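# Insert the plug fully into its socket using two arms

## Task

Get the plug pushed all the way into its socket so that it is completely seated and sitting still when the scene is finished.

## Robot and tools

Robot: two arms, left_arm (base near y = +0.415 m) and right_arm (base near y = -0.353 m), each ending in a five-finger hand. right_arm has a right hand; left_arm has its mirror-image left hand. Cameras: cam_head_left, cam_head_right and cam_high, each 672x504. show_instructions displays the task's reference pages and moves nothing.

Scene frame: origin at table-top height midway between the nominal bases, +x out over the table, +y toward left_arm, +z up. Reported hand poses, velocities and Hand targets use this frame. Positions are in metres, velocities in m/s and rad/s.

Hand point: a point fixed to the palm, 0.15 m out from the wrist flange along the fingers. Its +z runs along straight fingers, +y out of the palm, and +x across the palm (away from the thumb on the right hand, toward it on the left). Straight fingers reach 0.06-0.07 m past it. A wrist bracket on the little-finger side can strike things, and with fingers level the wrist may sit lower than the hand and touch the table first.

The 28-number row (used by both execute_actions and move) is a single flat list covering both arms, each value in [-1, 1]: left dx, dy, dz, rx, ry, rz; left little, ring, middle, index, thumb_bend, thumb_turn, force_limit, speed; then the same fourteen for the right arm. Always send all 28, even if one arm stays put.

Pose numbers are offsets, not poses: they are measured from that arm's Hand target at the start of the action or move, along the scene axes, with 1.0 meaning 0.6 m of travel or 180 degrees of turn. rx, ry, rz form one rotation vector, turned about the Hand target's position. Every row of an action counts from the same start point, not from the row before, and a repeated offset in a new call moves the arm further. Six zeros re-request the current Hand target. Orientation changes are clipped to 32 degrees from the measured one per control step.

Hand numbers are absolute finger targets: +1 open/straight, -1 closed. thumb_turn -1 brings the thumb in front of the palm to oppose the fingers; +1 puts it beside the palm. force_limit maps -1..+1 to roughly 0..10 N at the fingertip (0..15 N for the two thumb motors); speed goes from near zero at -1 to full at +0.48 and above. Close slowly (speed about -0.94 or lower) for a gentle grip. There is no 'no change' value: to keep a hand as it is, resend the last eight numbers you sent for it (or, before any, its hand_measured plus hand_force_limit and hand_speed). Thumb-opposed grasps hold items about 0.035-0.065 m thick, handles down to about 0.025 m. To tighten, raise force_limit and send a target more closed than hand_measured.

execute_actions(actions, cameras): actions is a list of actions; each action is a list of up to 15 rows, one per 1/30 s step, with the last row held if fewer are given. Each action lasts 0.5 s. An empty list returns state plus all images.

move(target, speed, blend, stop_force, zero, blocking, cameras): target is one 28-number row or up to 15 rows; every row's offsets count from the Hand targets at the move's start. speed is path top speed in m/s (0.002-3.6, default 0.25; turning up to twice that in rad/s). blend, in metres, rounds corners of a list. stop_force (3-120 N, both arms) ends an arm's path once its wrist sensor feels that much push against the motion; use it slowly when approaching contact, but not for a turning hand, and omit it when backing off something. zero (default true) re-zeroes moving arms first. blocking=false returns early but cannot combine with stop_force. Paths do not avoid obstacles; keep paths away from an arm's own base.

wait(seconds 0-10), stop() to brake a running move, zoom_image(camera, region [x0,y0,x1,y1] pixels, at most 504 square, only on the newest images), zero_wrist_force(arm), finished_scene() which ends the scene for good.

Results: per arm the end_effector_position and quat_wxyz, Hand target, joint positions and torques, wrist force/torque (in the hand's own axes, plus peak since last shown), hand_measured, hand_stopped_by (moving, target, force, stalled, fault) and hand_load_n, all in finger order. A 'move:' line gives the ending (done, off_target, moving, held, fault) and limits such as paced or held. Done means within 3 mm and 2 degrees of the commanded pose, not that nothing was touched. A lost grip shows as hand_load_n dropping near zero. The hand often stops short of its target; resend or add the missing distance.

Avoid: letting anything fall or leaving it off the table (fails the task), hard hits on fixed or heavy items, dropping parts or releasing moving ones, and arms touching each other. Net force near 150 N or joint torque at its limit (24.9 N m wrist, 133 N m others) stops the arm for 10 s; even a small overshoot past firm contact can trigger this, so approach slowly. Motors overheat if an arm holds loads, stays stretched, or pushes at an unreachable pose. Objects may get nudged occasionally. Finish only when the plug stays seated without the robot holding it.

Each tool is called after "Request:" by a JSON object that holds its "name" and its "arguments".

Reference images:

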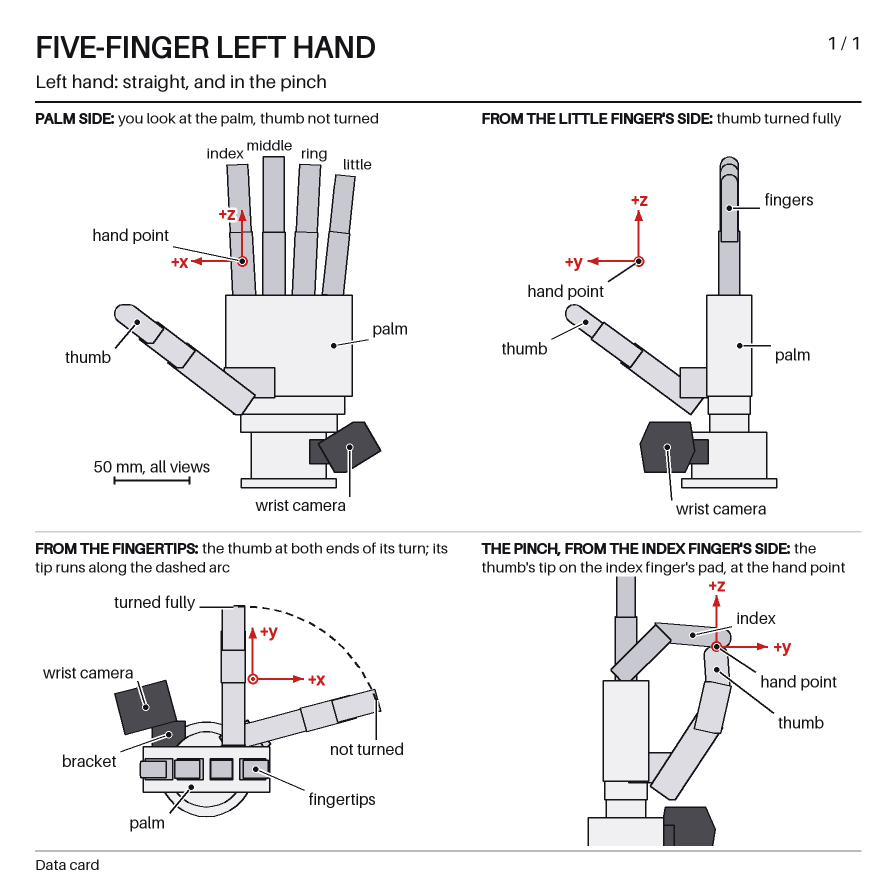

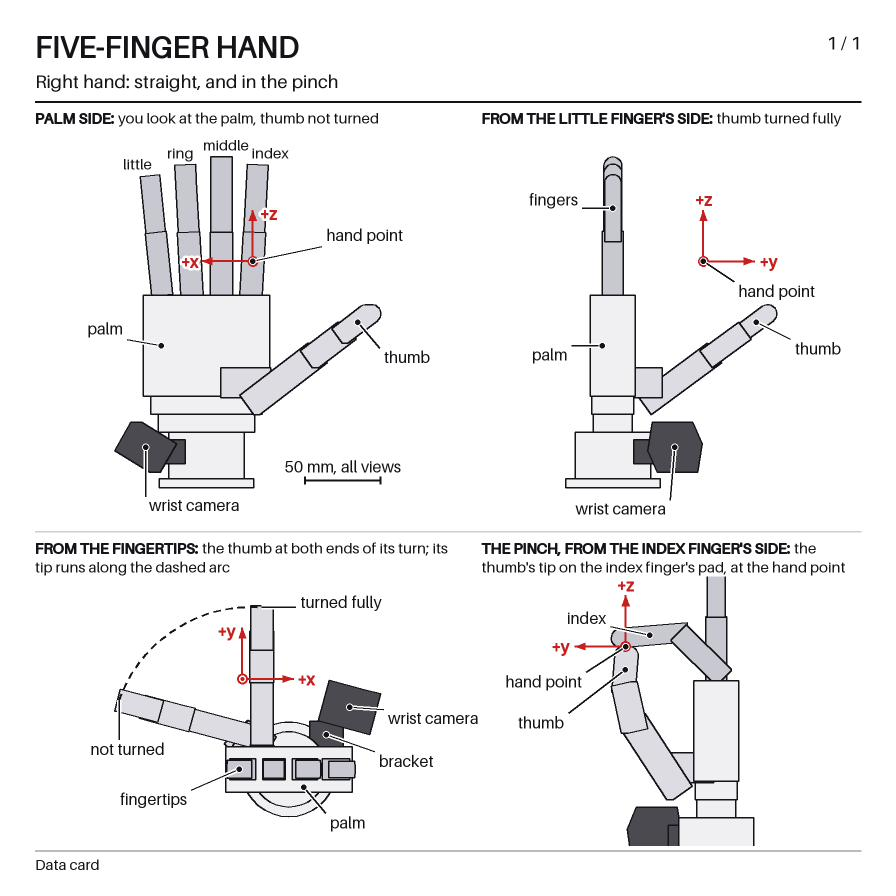

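## Session

Request:
{"name": "execute_actions", "arguments": {"actions": []}}

Scene clock: 0.00 s.
left_arm: end_effector_position=(+0.4764, +0.6553, +0.2785) hand_measured=(+1.000, +1.000, +1.000, +1.000, +1.000, +1.000) hand_load_n=(+0.0, +0.0, +0.0, +0.0, +0.0, +0.0) hand_stopped_by=(target, target, target, target, target, target) hand_force_limit=0.00 hand_speed=-0.80 end_effector_quat_wxyz=(+0.003, +0.244, +0.959, +0.143) | right_arm: end_effector_position=(-0.0791, -0.1143, +0.1607) hand_measured=(+1.000, +1.000, +1.000, +1.000, +1.000, +1.000) hand_load_n=(+0.0, +0.0, +0.0, +0.0, +0.0, +0.0) hand_stopped_by=(target, target, target, target, target, target) hand_force_limit=0.00 hand_speed=-0.80 end_effector_quat_wxyz=(+0.055, +0.951, -0.186, -0.241)
Joint positions: left_arm=[3.644 -2.03 -1.172 1.832 -1.778 -0.567] | right_arm=[0.809 -1.409 2.142 1.204 1.224 -3.571]
Joint velocities: within noise
Joint torques (N m): no reading
Wrist force (N): no reading
Wrist torque (N m): no reading
Wrist force, peak (N): no reading
Hand target: left_arm +0.4764, +0.6553, +0.2785; +0.003, +0.244, +0.959, +0.143 | right_arm -0.0791, -0.1143, +0.1607; +0.055, +0.951, -0.186, -0.241

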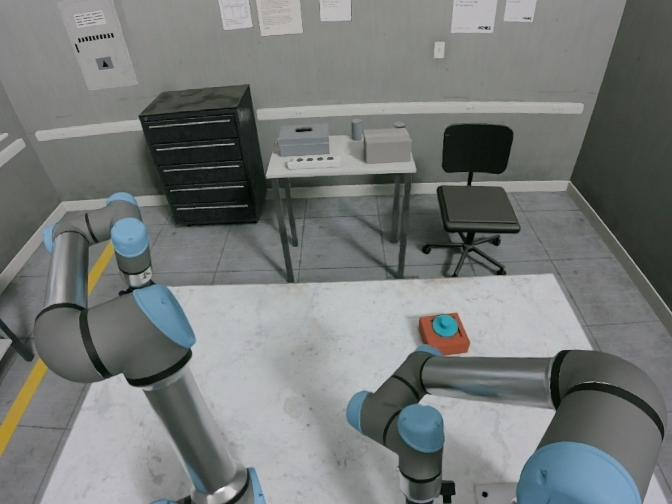

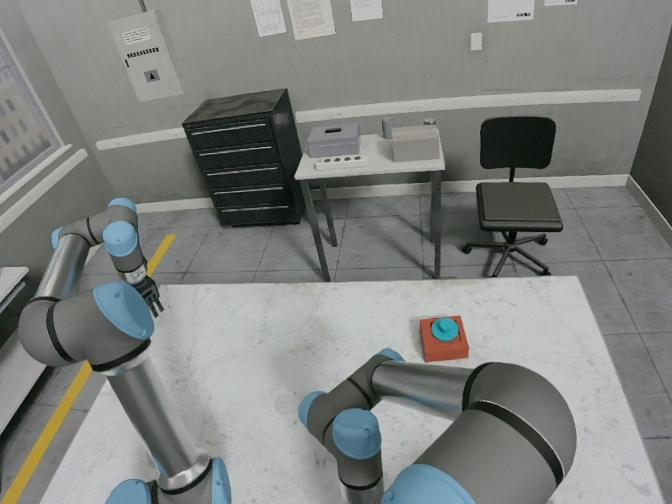

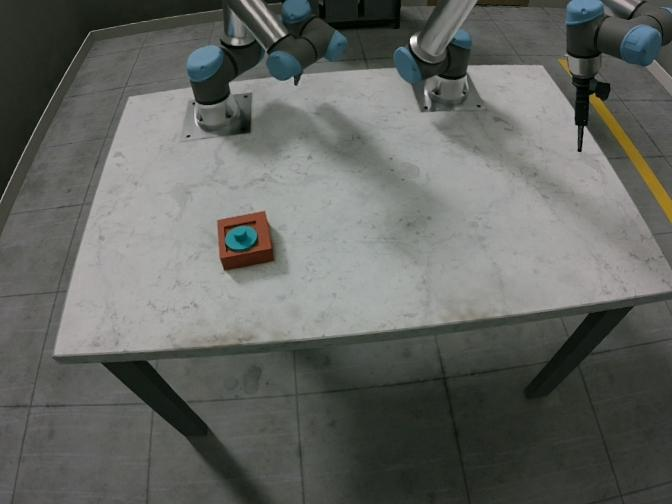

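Request:
{"name": "zoom_image", "arguments": {"camera": "cam_high", "region": [190, 190, 310, 290]}}

Request:
{"name": "zoom_image", "arguments": {"camera": "cam_head_left", "region": [390, 290, 500, 380]}}

Request:
{"name": "zoom_image", "arguments": {"camera": "cam_head_right", "region": [390, 290, 500, 380]}}

Scaled by 4.200 from the camera's 672x504 image, which has a finer 960x720 frame.

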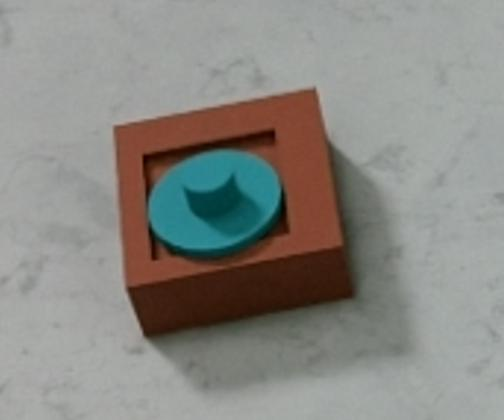

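Scaled by 4.582 from the camera's 672x504 image, which has a finer 960x720 frame.

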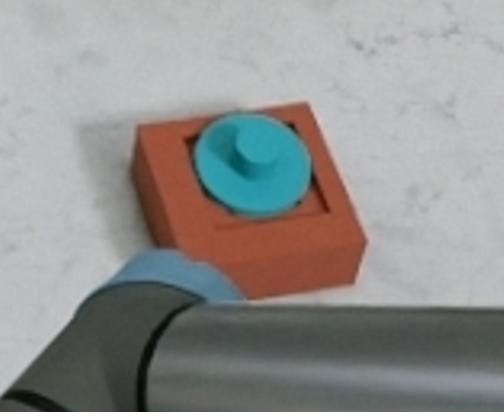

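Scaled by 4.582 from the camera's 672x504 image, which has a finer 960x720 frame.

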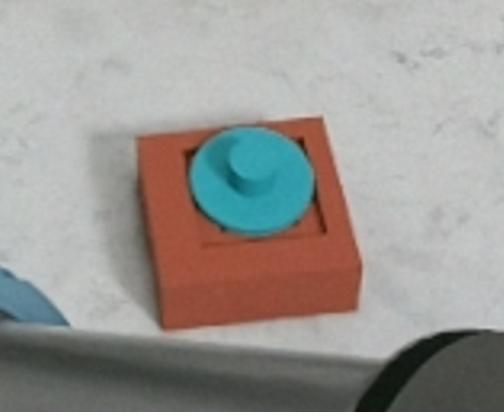

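Request:
{"name": "move", "arguments": {"target": [0,0,0,0,0,0,1,1,1,1,1,1,0,-0.8,0.85,-0.26,0.32,0.0356,-0.156,0.120,1,1,1,1,1,1,0,-0.8], "speed": 0.3, "cameras": ["all"]}}

Scene clock: 9.90 s.
left_arm: end_effector_position=(+0.4764, +0.6553, +0.2785) hand_measured=(+1.000, +1.000, +1.000, +1.000, +1.000, +1.000) hand_load_n=(+0.0, +0.0, +0.0, +0.0, +0.0, +0.0) hand_stopped_by=(target, target, target, target, target, target) hand_force_limit=0.00 hand_speed=-0.80 end_effector_quat_wxyz=(+0.003, +0.244, +0.959, +0.143) | right_arm: end_effector_position=(+0.4308, -0.2703, +0.3527) hand_measured=(+1.000, +1.000, +1.000, +1.000, +1.000, +1.000) hand_load_n=(+0.0, +0.5, +0.0, +0.0, +0.0, +0.0) hand_stopped_by=(target, target, target, target, target, target) hand_force_limit=0.00 hand_speed=-0.80 end_effector_quat_wxyz=(-0.001, +1.000, -0.001, +0.000)
Joint positions: left_arm=[3.644 -2.03 -1.172 1.832 -1.778 -0.567] | right_arm=[0.01 -1.146 1.01 1.707 1.569 -4.691]
Joint torques (N m): left_arm=[-0.61 38.96 18.44 -2.06 -0.63 -0.04] | right_arm=[-7.07 -29.18 -26.24 3.77 -2.46 -1.54]
Wrist force (N): left_arm=[-0.2 0.2 0.0] | right_arm=[0.2 -0.2 0.1]
Wrist torque (N m): left_arm=[0.01 0.02 -0.01] | right_arm=[0.01 -0.01 0.11]
Wrist force, peak (N): left_arm=[0.4 0.0 -0.2] | right_arm=[1.2 0.7 -0.6]
Hand target: left_arm +0.4764, +0.6553, +0.2785; +0.003, +0.244, +0.959, +0.143 | right_arm +0.4309, -0.2703, +0.3527; -0.001, +1.000, -0.001, +0.000
Off the commanded pose: left_arm 0.000 m, 0 deg | right_arm 0.000 m, 0 deg.
move: done

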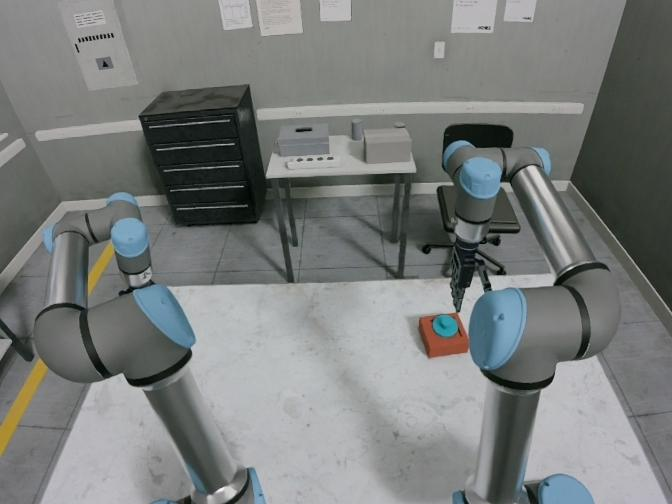

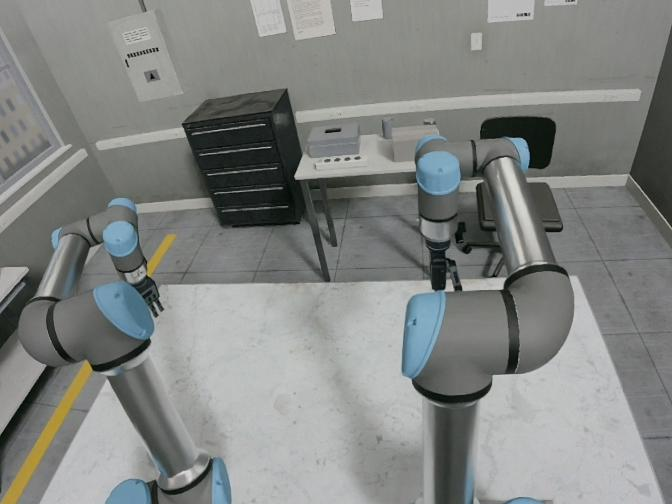

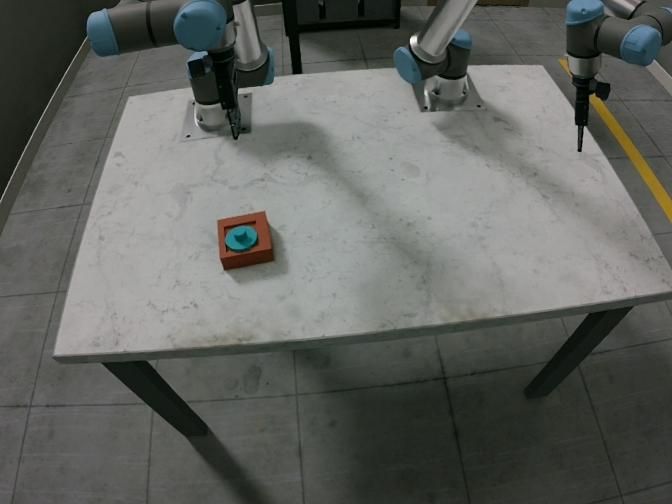

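Request:
{"name": "zoom_image", "arguments": {"camera": "cam_head_left", "region": [410, 220, 530, 370]}}

Request:
{"name": "zoom_image", "arguments": {"camera": "cam_high", "region": [180, 20, 300, 150]}}

Request:
{"name": "zoom_image", "arguments": {"camera": "cam_high", "region": [213, 208, 278, 273]}}

Scaled by 3.360 from the camera's 672x504 image, which has a finer 960x720 frame.

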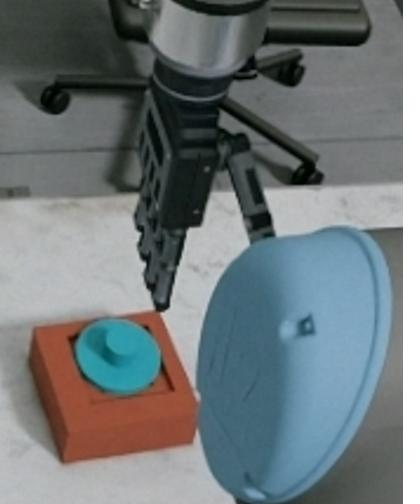

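Scaled by 3.877 from the camera's 672x504 image, which has a finer 960x720 frame.

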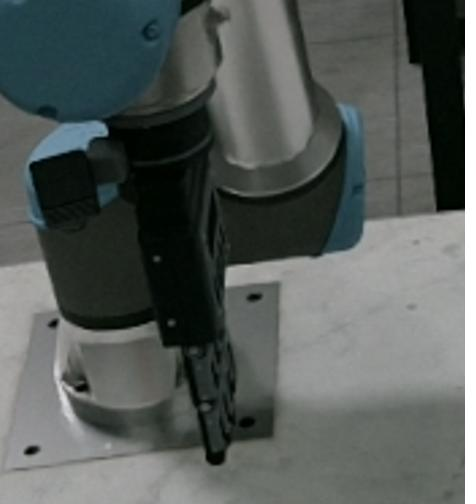

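Scaled by 7.754 from the camera's 672x504 image, which has a finer 960x720 frame.

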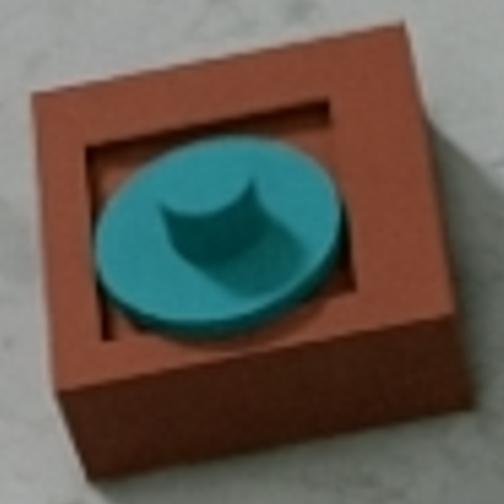

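Request:
{"name": "move", "arguments": {"target": [0,0,0,0,0,0,1,1,1,1,1,1,0,-0.8,0,0,-0.2,0,0,0,-1,-1,-1,1,1,1,0,0.2], "speed": 0.3, "cameras": ["all"]}}

Request:
{"name": "zoom_image", "arguments": {"camera": "cam_head_left", "region": [410, 220, 530, 370]}}

Request:
{"name": "zoom_image", "arguments": {"camera": "cam_high", "region": [180, 130, 300, 280]}}

Request:
{"name": "zoom_image", "arguments": {"camera": "cam_head_right", "region": [390, 240, 490, 370]}}

Scene clock: 21.70 s.
left_arm: end_effector_position=(+0.4764, +0.6553, +0.2785) hand_measured=(+1.000, +1.000, +1.000, +1.000, +1.000, +1.000) hand_load_n=(+0.0, +0.0, +0.0, +0.0, +0.0, +0.0) hand_stopped_by=(target, target, target, target, target, target) hand_force_limit=0.00 hand_speed=-0.80 end_effector_quat_wxyz=(+0.003, +0.244, +0.959, +0.143) | right_arm: end_effector_position=(+0.4309, -0.2703, +0.2328) hand_measured=(-1.000, -1.000, -1.000, +1.000, +1.000, +1.000) hand_load_n=(+0.0, +0.0, +0.0, +0.0, +0.0, +0.0) hand_stopped_by=(target, target, target, target, target, target) hand_force_limit=0.00 hand_speed=0.20 end_effector_quat_wxyz=(-0.001, +1.000, -0.001, +0.000)
Joint positions: left_arm=[3.644 -2.03 -1.172 1.832 -1.778 -0.567] | right_arm=[0.01 -1.141 1.31 1.402 1.569 -4.691]
Joint torques (N m): left_arm=[-1.15 38.18 18.59 -2.13 -0.59 -0.12] | right_arm=[-7.44 -30.52 -10.04 0.93 1.4 -1.47]
Wrist force (N): left_arm=[-0.1 0.1 0.0] | right_arm=[0.3 0.2 0.3]
Wrist torque (N m): left_arm=[0.02 0.02 -0.01] | right_arm=[0.05 -0.02 0.13]
Wrist force, peak (N): left_arm=[0.1 0.4 -0.3] | right_arm=[0.5 0.1 1.8]
Hand target: left_arm +0.4764, +0.6553, +0.2785; +0.003, +0.244, +0.959, +0.143 | right_arm +0.4309, -0.2703, +0.2327; -0.001, +1.000, -0.001, +0.000
Off the commanded pose: left_arm 0.000 m, 0 deg | right_arm 0.000 m, 0 deg.
move: done

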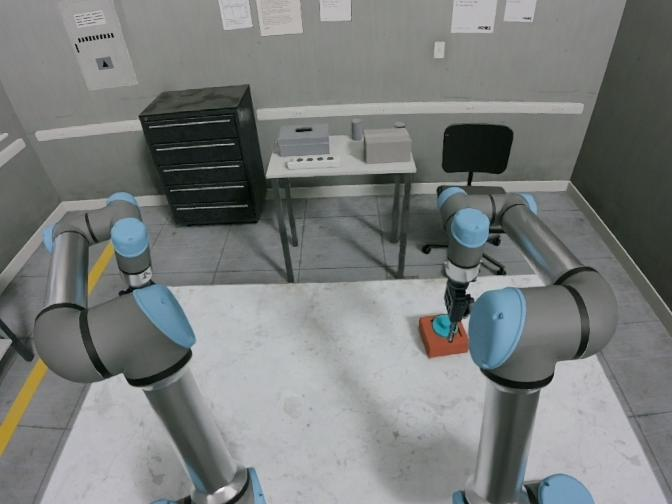

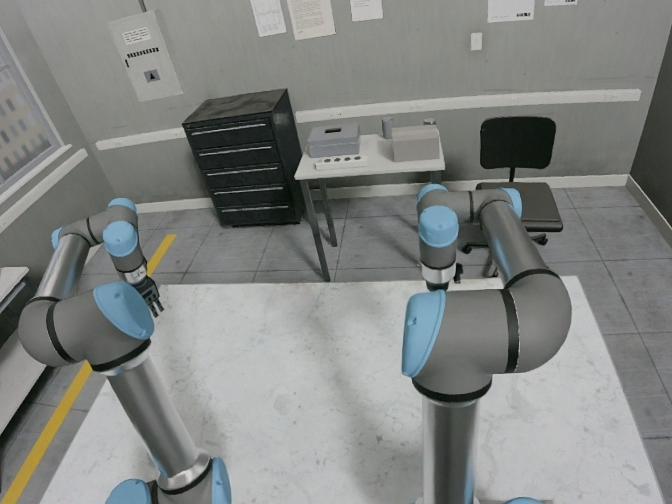

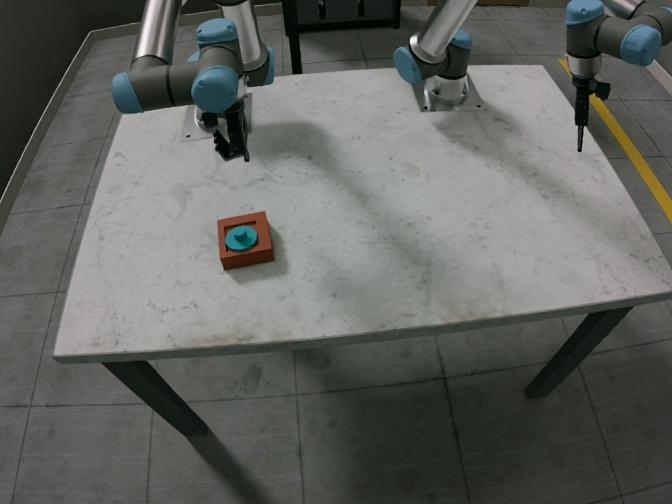

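Scaled by 3.360 from the camera's 672x504 image, which has a finer 960x720 frame.

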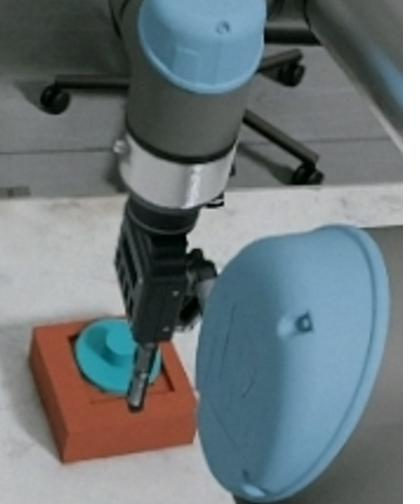

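Scaled by 3.360 from the camera's 672x504 image, which has a finer 960x720 frame.

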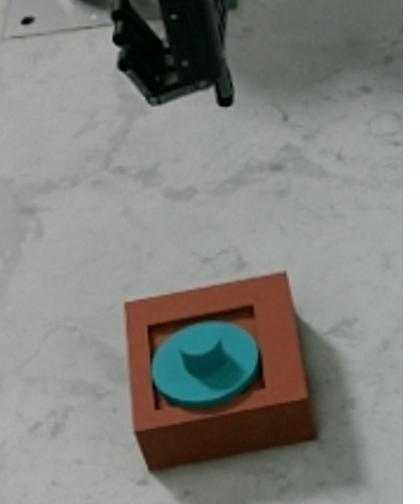

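Scaled by 3.877 from the camera's 672x504 image, which has a finer 960x720 frame.

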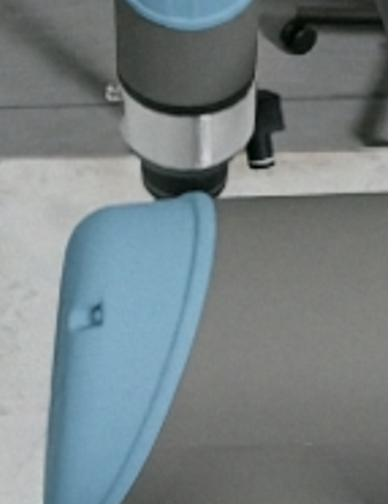

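Request:
{"name": "move", "arguments": {"target": [0,0,0,0,0,0,1,1,1,1,1,1,0,-0.8,0.25,0,0,0,0,0,-1,-1,-1,1,1,1,0,0.2], "speed": 0.3, "cameras": ["all"]}}

Request:
{"name": "zoom_image", "arguments": {"camera": "cam_head_left", "region": [410, 220, 530, 370]}}

Request:
{"name": "zoom_image", "arguments": {"camera": "cam_high", "region": [180, 130, 300, 280]}}

Scene clock: 25.37 s.
left_arm: end_effector_position=(+0.4764, +0.6553, +0.2785) hand_measured=(+1.000, +1.000, +1.000, +1.000, +1.000, +1.000) hand_load_n=(+0.0, +0.0, +0.0, +0.0, +0.0, +0.0) hand_stopped_by=(target, target, target, target, target, target) hand_force_limit=0.00 hand_speed=-0.80 end_effector_quat_wxyz=(+0.003, +0.244, +0.959, +0.143) | right_arm: end_effector_position=(+0.5808, -0.2703, +0.2327) hand_measured=(-1.000, -1.000, -1.000, +1.000, +1.000, +1.000) hand_load_n=(+0.0, +0.0, +0.0, +0.0, +0.0, +0.0) hand_stopped_by=(target, target, target, target, target, target) hand_force_limit=0.00 hand_speed=0.20 end_effector_quat_wxyz=(-0.001, +1.000, -0.001, +0.000)
Joint positions: left_arm=[3.644 -2.03 -1.172 1.832 -1.778 -0.567] | right_arm=[0.005 -0.706 0.592 1.685 1.569 -4.696]
Joint torques (N m): left_arm=[-0.55 38.96 18.31 -2.19 -0.63 -0.07] | right_arm=[10.07 -45.37 -28.62 3.84 3.17 1.27]
Wrist force (N): left_arm=[0.0 0.2 -0.1] | right_arm=[0.1 -0.3 0.0]
Wrist torque (N m): left_arm=[0.03 -0.01 0.00] | right_arm=[0.02 0.05 -0.09]
Wrist force, peak (N): left_arm=[0.1 0.3 -0.2] | right_arm=[1.2 -0.5 0.8]
Hand target: left_arm +0.4764, +0.6553, +0.2785; +0.003, +0.244, +0.959, +0.143 | right_arm +0.5809, -0.2703, +0.2327; -0.001, +1.000, -0.001, +0.000
Off the commanded pose: left_arm 0.000 m, 0 deg | right_arm 0.000 m, 0 deg.
move: done

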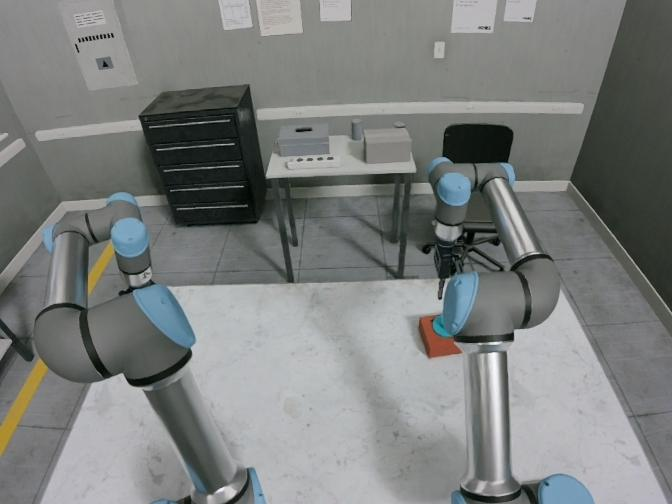

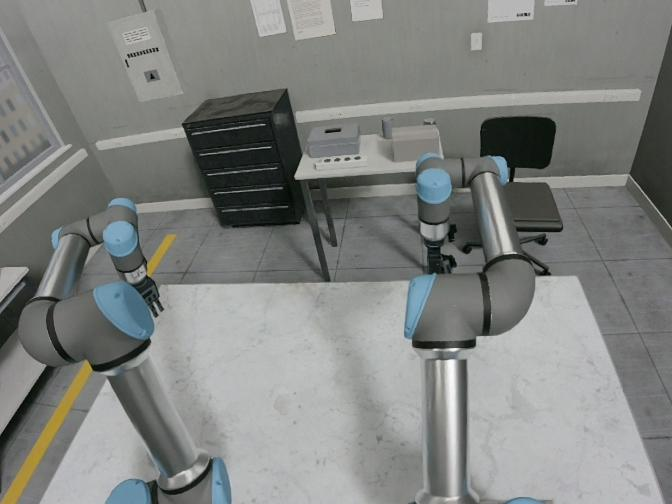

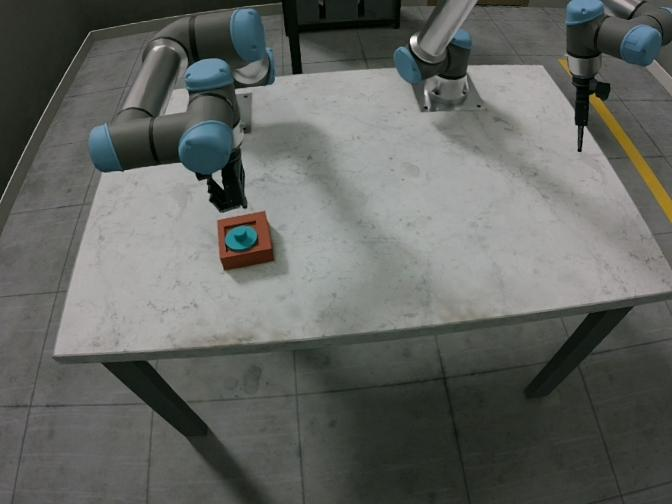

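Scaled by 3.360 from the camera's 672x504 image, which has a finer 960x720 frame.

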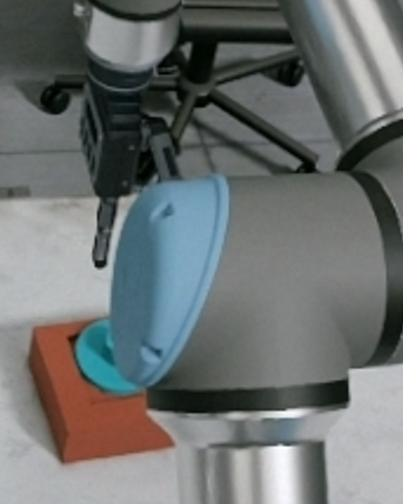

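Scaled by 3.360 from the camera's 672x504 image, which has a finer 960x720 frame.

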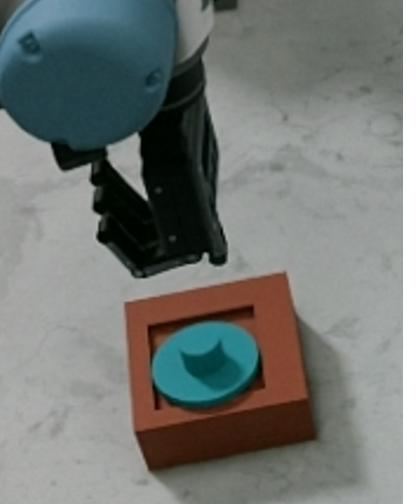

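Request:
{"name": "move", "arguments": {"target": [0,0,0,0,0,0,1,1,1,1,1,1,0,-0.8,0.055,-0.067,-0.1,0,0,0,-1,-1,-1,1,1,1,0,0.2], "speed": 0.2, "cameras": ["all"]}}

Request:
{"name": "zoom_image", "arguments": {"camera": "cam_head_left", "region": [400, 260, 500, 370]}}

Request:
{"name": "zoom_image", "arguments": {"camera": "cam_high", "region": [190, 180, 300, 280]}}

Request:
{"name": "zoom_image", "arguments": {"camera": "cam_head_right", "region": [390, 260, 490, 370]}}

Scene clock: 29.50 s.
left_arm: end_effector_position=(+0.4764, +0.6553, +0.2785) hand_measured=(+1.000, +1.000, +1.000, +1.000, +1.000, +1.000) hand_load_n=(+0.0, +0.0, +0.0, +0.0, +0.0, +0.0) hand_stopped_by=(target, target, target, target, target, target) hand_force_limit=0.00 hand_speed=-0.80 end_effector_quat_wxyz=(+0.003, +0.244, +0.959, +0.143) | right_arm: end_effector_position=(+0.6138, -0.3105, +0.1728) hand_measured=(-1.000, -1.000, -1.000, +1.000, +1.000, +1.000) hand_load_n=(+0.0, +0.0, +0.0, +0.0, -0.5, +0.0) hand_stopped_by=(target, target, target, target, target, target) hand_force_limit=0.00 hand_speed=0.20 end_effector_quat_wxyz=(-0.001, +1.000, -0.001, +0.000)
Joint positions: left_arm=[3.644 -2.03 -1.172 1.832 -1.778 -0.567] | right_arm=[-0.058 -0.619 0.583 1.607 1.57 -4.759]
Joint torques (N m): left_arm=[-1.35 39.14 18.14 -2.15 -0.7 -0.07] | right_arm=[-7.76 -48.18 -28.69 0.92 -0.62 -1.29]
Wrist force (N): left_arm=[0.2 0.1 0.0] | right_arm=[0.4 -0.3 0.0]
Wrist torque (N m): left_arm=[0.00 -0.03 0.02] | right_arm=[0.02 0.00 0.15]
Wrist force, peak (N): left_arm=[0.0 0.3 -0.3] | right_arm=[-0.4 -1.5 -0.6]
Hand target: left_arm +0.4764, +0.6553, +0.2785; +0.003, +0.244, +0.959, +0.143 | right_arm +0.6139, -0.3105, +0.1727; -0.001, +1.000, -0.001, +0.000
Off the commanded pose: left_arm 0.000 m, 0 deg | right_arm 0.000 m, 0 deg.
move: done

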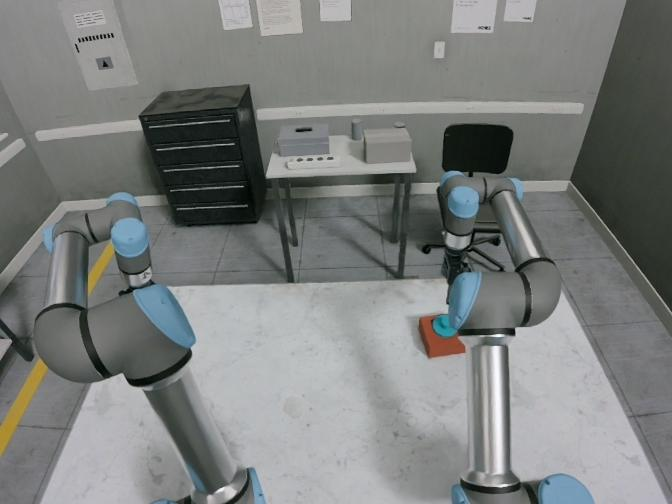

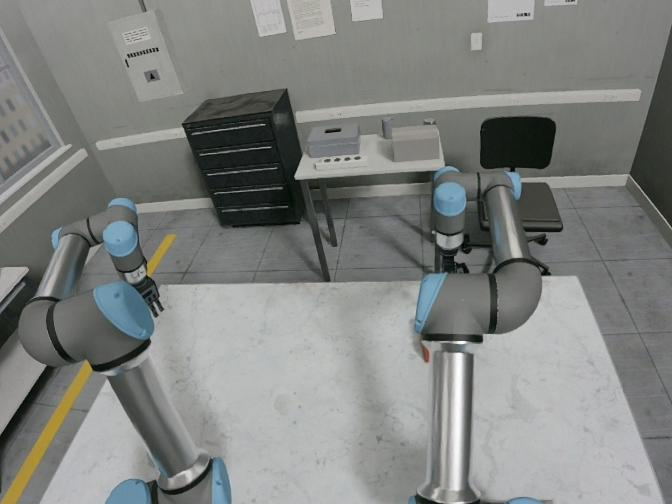

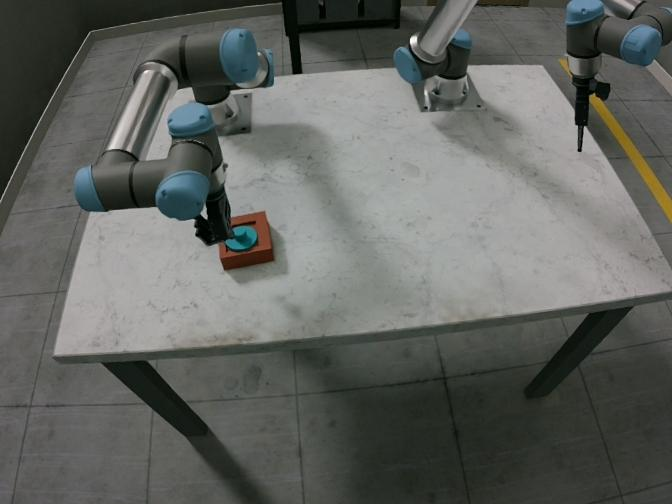

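Scaled by 4.582 from the camera's 672x504 image, which has a finer 960x720 frame.

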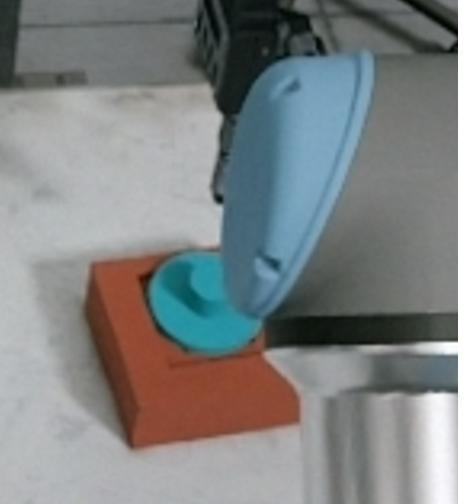

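Scaled by 4.582 from the camera's 672x504 image, which has a finer 960x720 frame.

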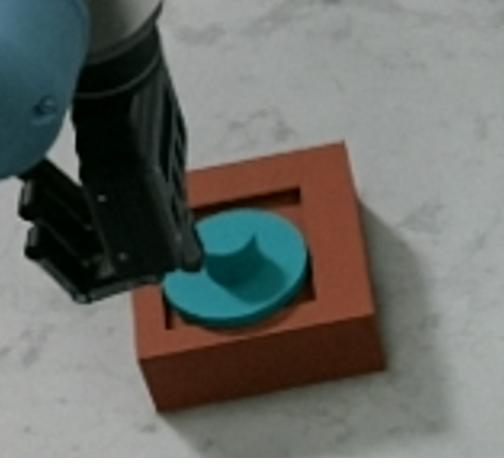

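Scaled by 4.582 from the camera's 672x504 image, which has a finer 960x720 frame.

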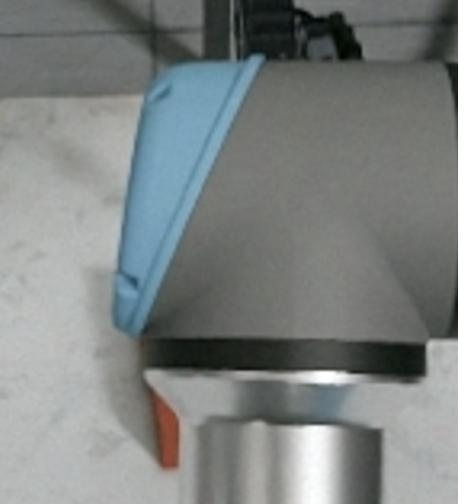

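Request:
{"name": "move", "arguments": {"target": [0,0,0,0,0,0,1,1,1,1,1,1,0,-0.8,-0.01,0.021,-0.033,0,0,0,-1,-1,-1,1,1,1,0,0.2], "speed": 0.15, "stop_force": 6, "cameras": ["all"]}}

Request:
{"name": "zoom_image", "arguments": {"camera": "cam_head_left", "region": [400, 270, 480, 360]}}

Request:
{"name": "zoom_image", "arguments": {"camera": "cam_high", "region": [200, 200, 280, 280]}}

Scene clock: 34.40 s.
left_arm: end_effector_position=(+0.4764, +0.6553, +0.2785) hand_measured=(+1.000, +1.000, +1.000, +1.000, +1.000, +1.000) hand_load_n=(+0.0, +0.0, +0.0, +0.0, +0.0, +0.0) hand_stopped_by=(target, target, target, target, target, target) hand_force_limit=0.00 hand_speed=-0.80 end_effector_quat_wxyz=(+0.003, +0.244, +0.959, +0.143) | right_arm: end_effector_position=(+0.6079, -0.2979, +0.1529) hand_measured=(-1.000, -1.000, -1.000, +1.000, +1.000, +1.000) hand_load_n=(+0.0, +0.0, +0.0, +0.0, +0.0, +0.0) hand_stopped_by=(target, target, target, target, target, target) hand_force_limit=0.00 hand_speed=0.20 end_effector_quat_wxyz=(-0.001, +1.000, -0.001, +0.000)
Joint positions: left_arm=[3.644 -2.03 -1.172 1.832 -1.778 -0.567] | right_arm=[-0.039 -0.635 0.663 1.542 1.569 -4.74]
Joint torques (N m): left_arm=[-0.95 39.11 18.3 -2.12 -0.62 -0.08] | right_arm=[8.91 -62.59 -10.29 1.19 -1.21 1.4]
Wrist force (N): left_arm=[0.0 0.2 0.0] | right_arm=[0.1 -0.1 -0.1]
Wrist torque (N m): left_arm=[0.02 0.00 0.00] | right_arm=[0.10 0.02 -0.06]
Wrist force, peak (N): left_arm=[0.2 0.0 -0.4] | right_arm=[0.1 -0.7 0.4]
Hand target: left_arm +0.4764, +0.6553, +0.2785; +0.003, +0.244, +0.959, +0.143 | right_arm +0.6079, -0.2979, +0.1529; -0.001, +1.000, -0.001, +0.000
Off the commanded pose: left_arm 0.000 m, 0 deg | right_arm 0.000 m, 0 deg.
move: done

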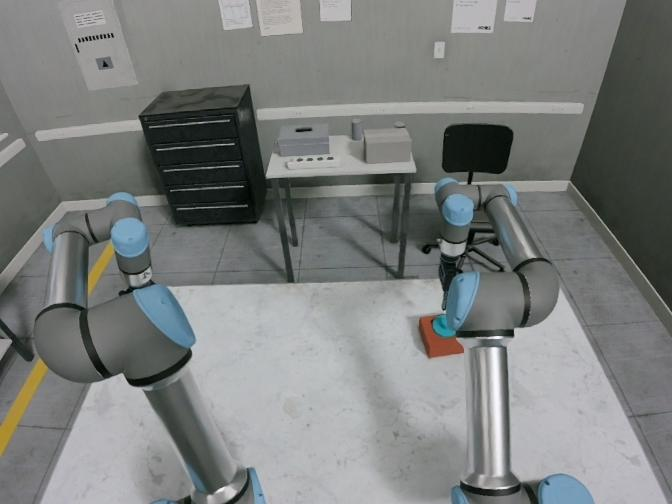

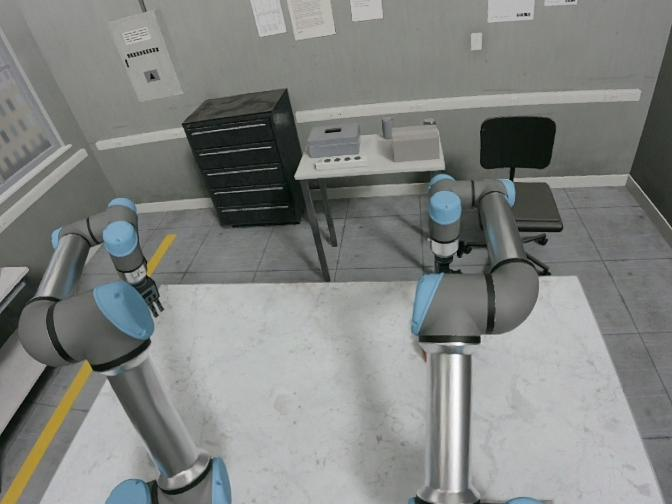

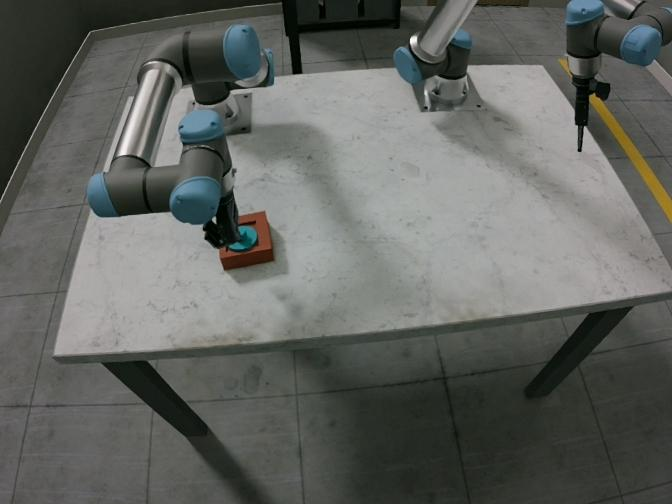

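Scaled by 5.600 from the camera's 672x504 image, which has a finer 960x720 frame.

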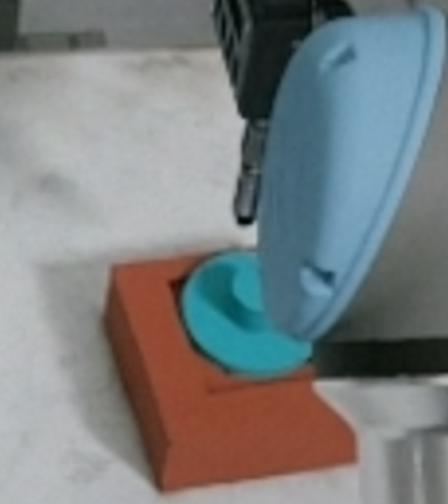

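Scaled by 6.300 from the camera's 672x504 image, which has a finer 960x720 frame.

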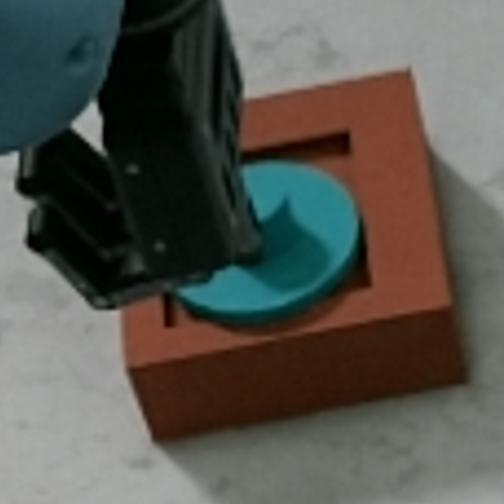

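Request:
{"name": "move", "arguments": {"target": [0,0,0,0,0,0,1,1,1,1,1,1,0,-0.8,-0.006,0,-0.06,0,0,0,-1,-1,-1,1,1,1,0,0.2], "speed": 0.03, "stop_force": 4, "cameras": ["all"]}}

Request:
{"name": "zoom_image", "arguments": {"camera": "cam_head_left", "region": [400, 270, 480, 360]}}

Request:
{"name": "zoom_image", "arguments": {"camera": "cam_high", "region": [200, 200, 280, 280]}}

Scene clock: 38.37 s.
left_arm: end_effector_position=(+0.4764, +0.6553, +0.2785) hand_measured=(+1.000, +1.000, +1.000, +1.000, +1.000, +1.000) hand_load_n=(+0.0, +0.0, +0.0, +0.0, +0.0, +0.0) hand_stopped_by=(target, target, target, target, target, target) hand_force_limit=0.00 hand_speed=-0.80 end_effector_quat_wxyz=(+0.003, +0.244, +0.959, +0.143) | right_arm: end_effector_position=(+0.6048, -0.2979, +0.1223) hand_measured=(-1.000, -1.000, -1.000, +1.000, +1.000, +1.000) hand_load_n=(+0.0, +0.0, +0.0, +0.0, +0.0, +0.0) hand_stopped_by=(target, target, target, target, target, target) hand_force_limit=0.00 hand_speed=0.20 end_effector_quat_wxyz=(-0.001, +1.000, -0.001, +0.000)
Joint positions: left_arm=[3.644 -2.03 -1.172 1.832 -1.778 -0.567] | right_arm=[-0.039 -0.638 0.748 1.461 1.569 -4.74]
Joint torques (N m): left_arm=[-0.91 38.85 18 -2.06 -0.62 -0.04] | right_arm=[0.83 -45.07 -28.06 3.33 1.05 -0.33]
Wrist force (N): left_arm=[0.2 0.1 0.1] | right_arm=[0.3 -0.3 -3.4]
Wrist torque (N m): left_arm=[0.02 -0.03 0.01] | right_arm=[0.26 0.01 -0.05]
Wrist force, peak (N): left_arm=[0.1 0.3 -0.4] | right_arm=[10.6 -1.2 -23.2]
Hand target: left_arm +0.4764, +0.6553, +0.2785; +0.003, +0.244, +0.959, +0.143 | right_arm +0.6048, -0.2979, +0.1223; -0.001, +1.000, -0.001, +0.000 (not the last commanded pose)
Off the commanded pose: left_arm 0.000 m, 0 deg | right_arm 0.005 m, 0 deg.
move: contact (right_arm)

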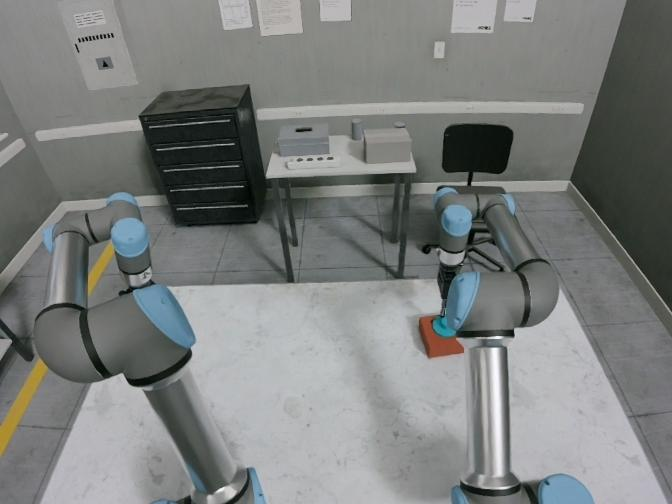

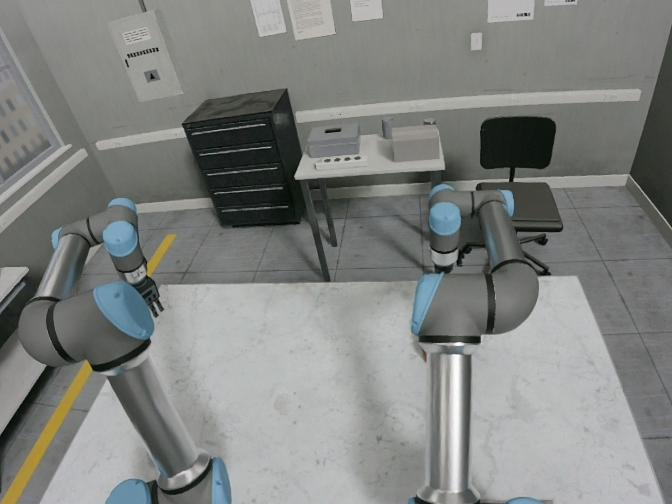

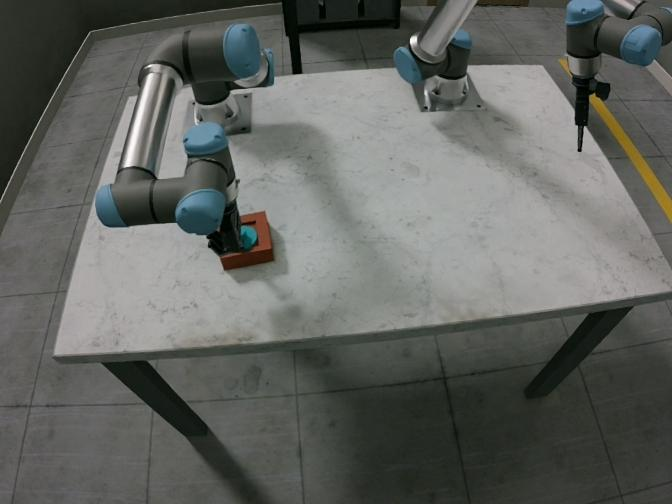

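Scaled by 5.600 from the camera's 672x504 image, which has a finer 960x720 frame.

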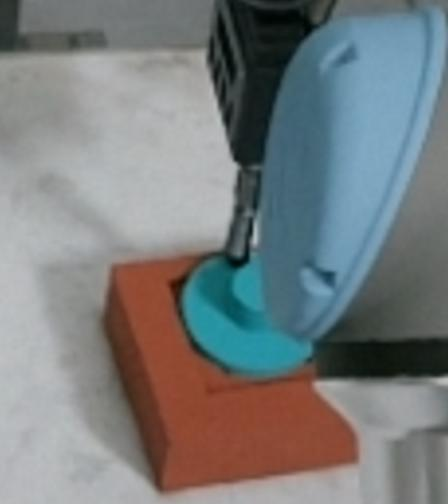

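Scaled by 6.300 from the camera's 672x504 image, which has a finer 960x720 frame.

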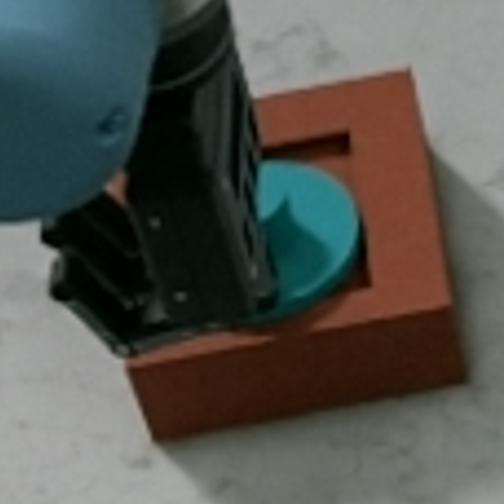

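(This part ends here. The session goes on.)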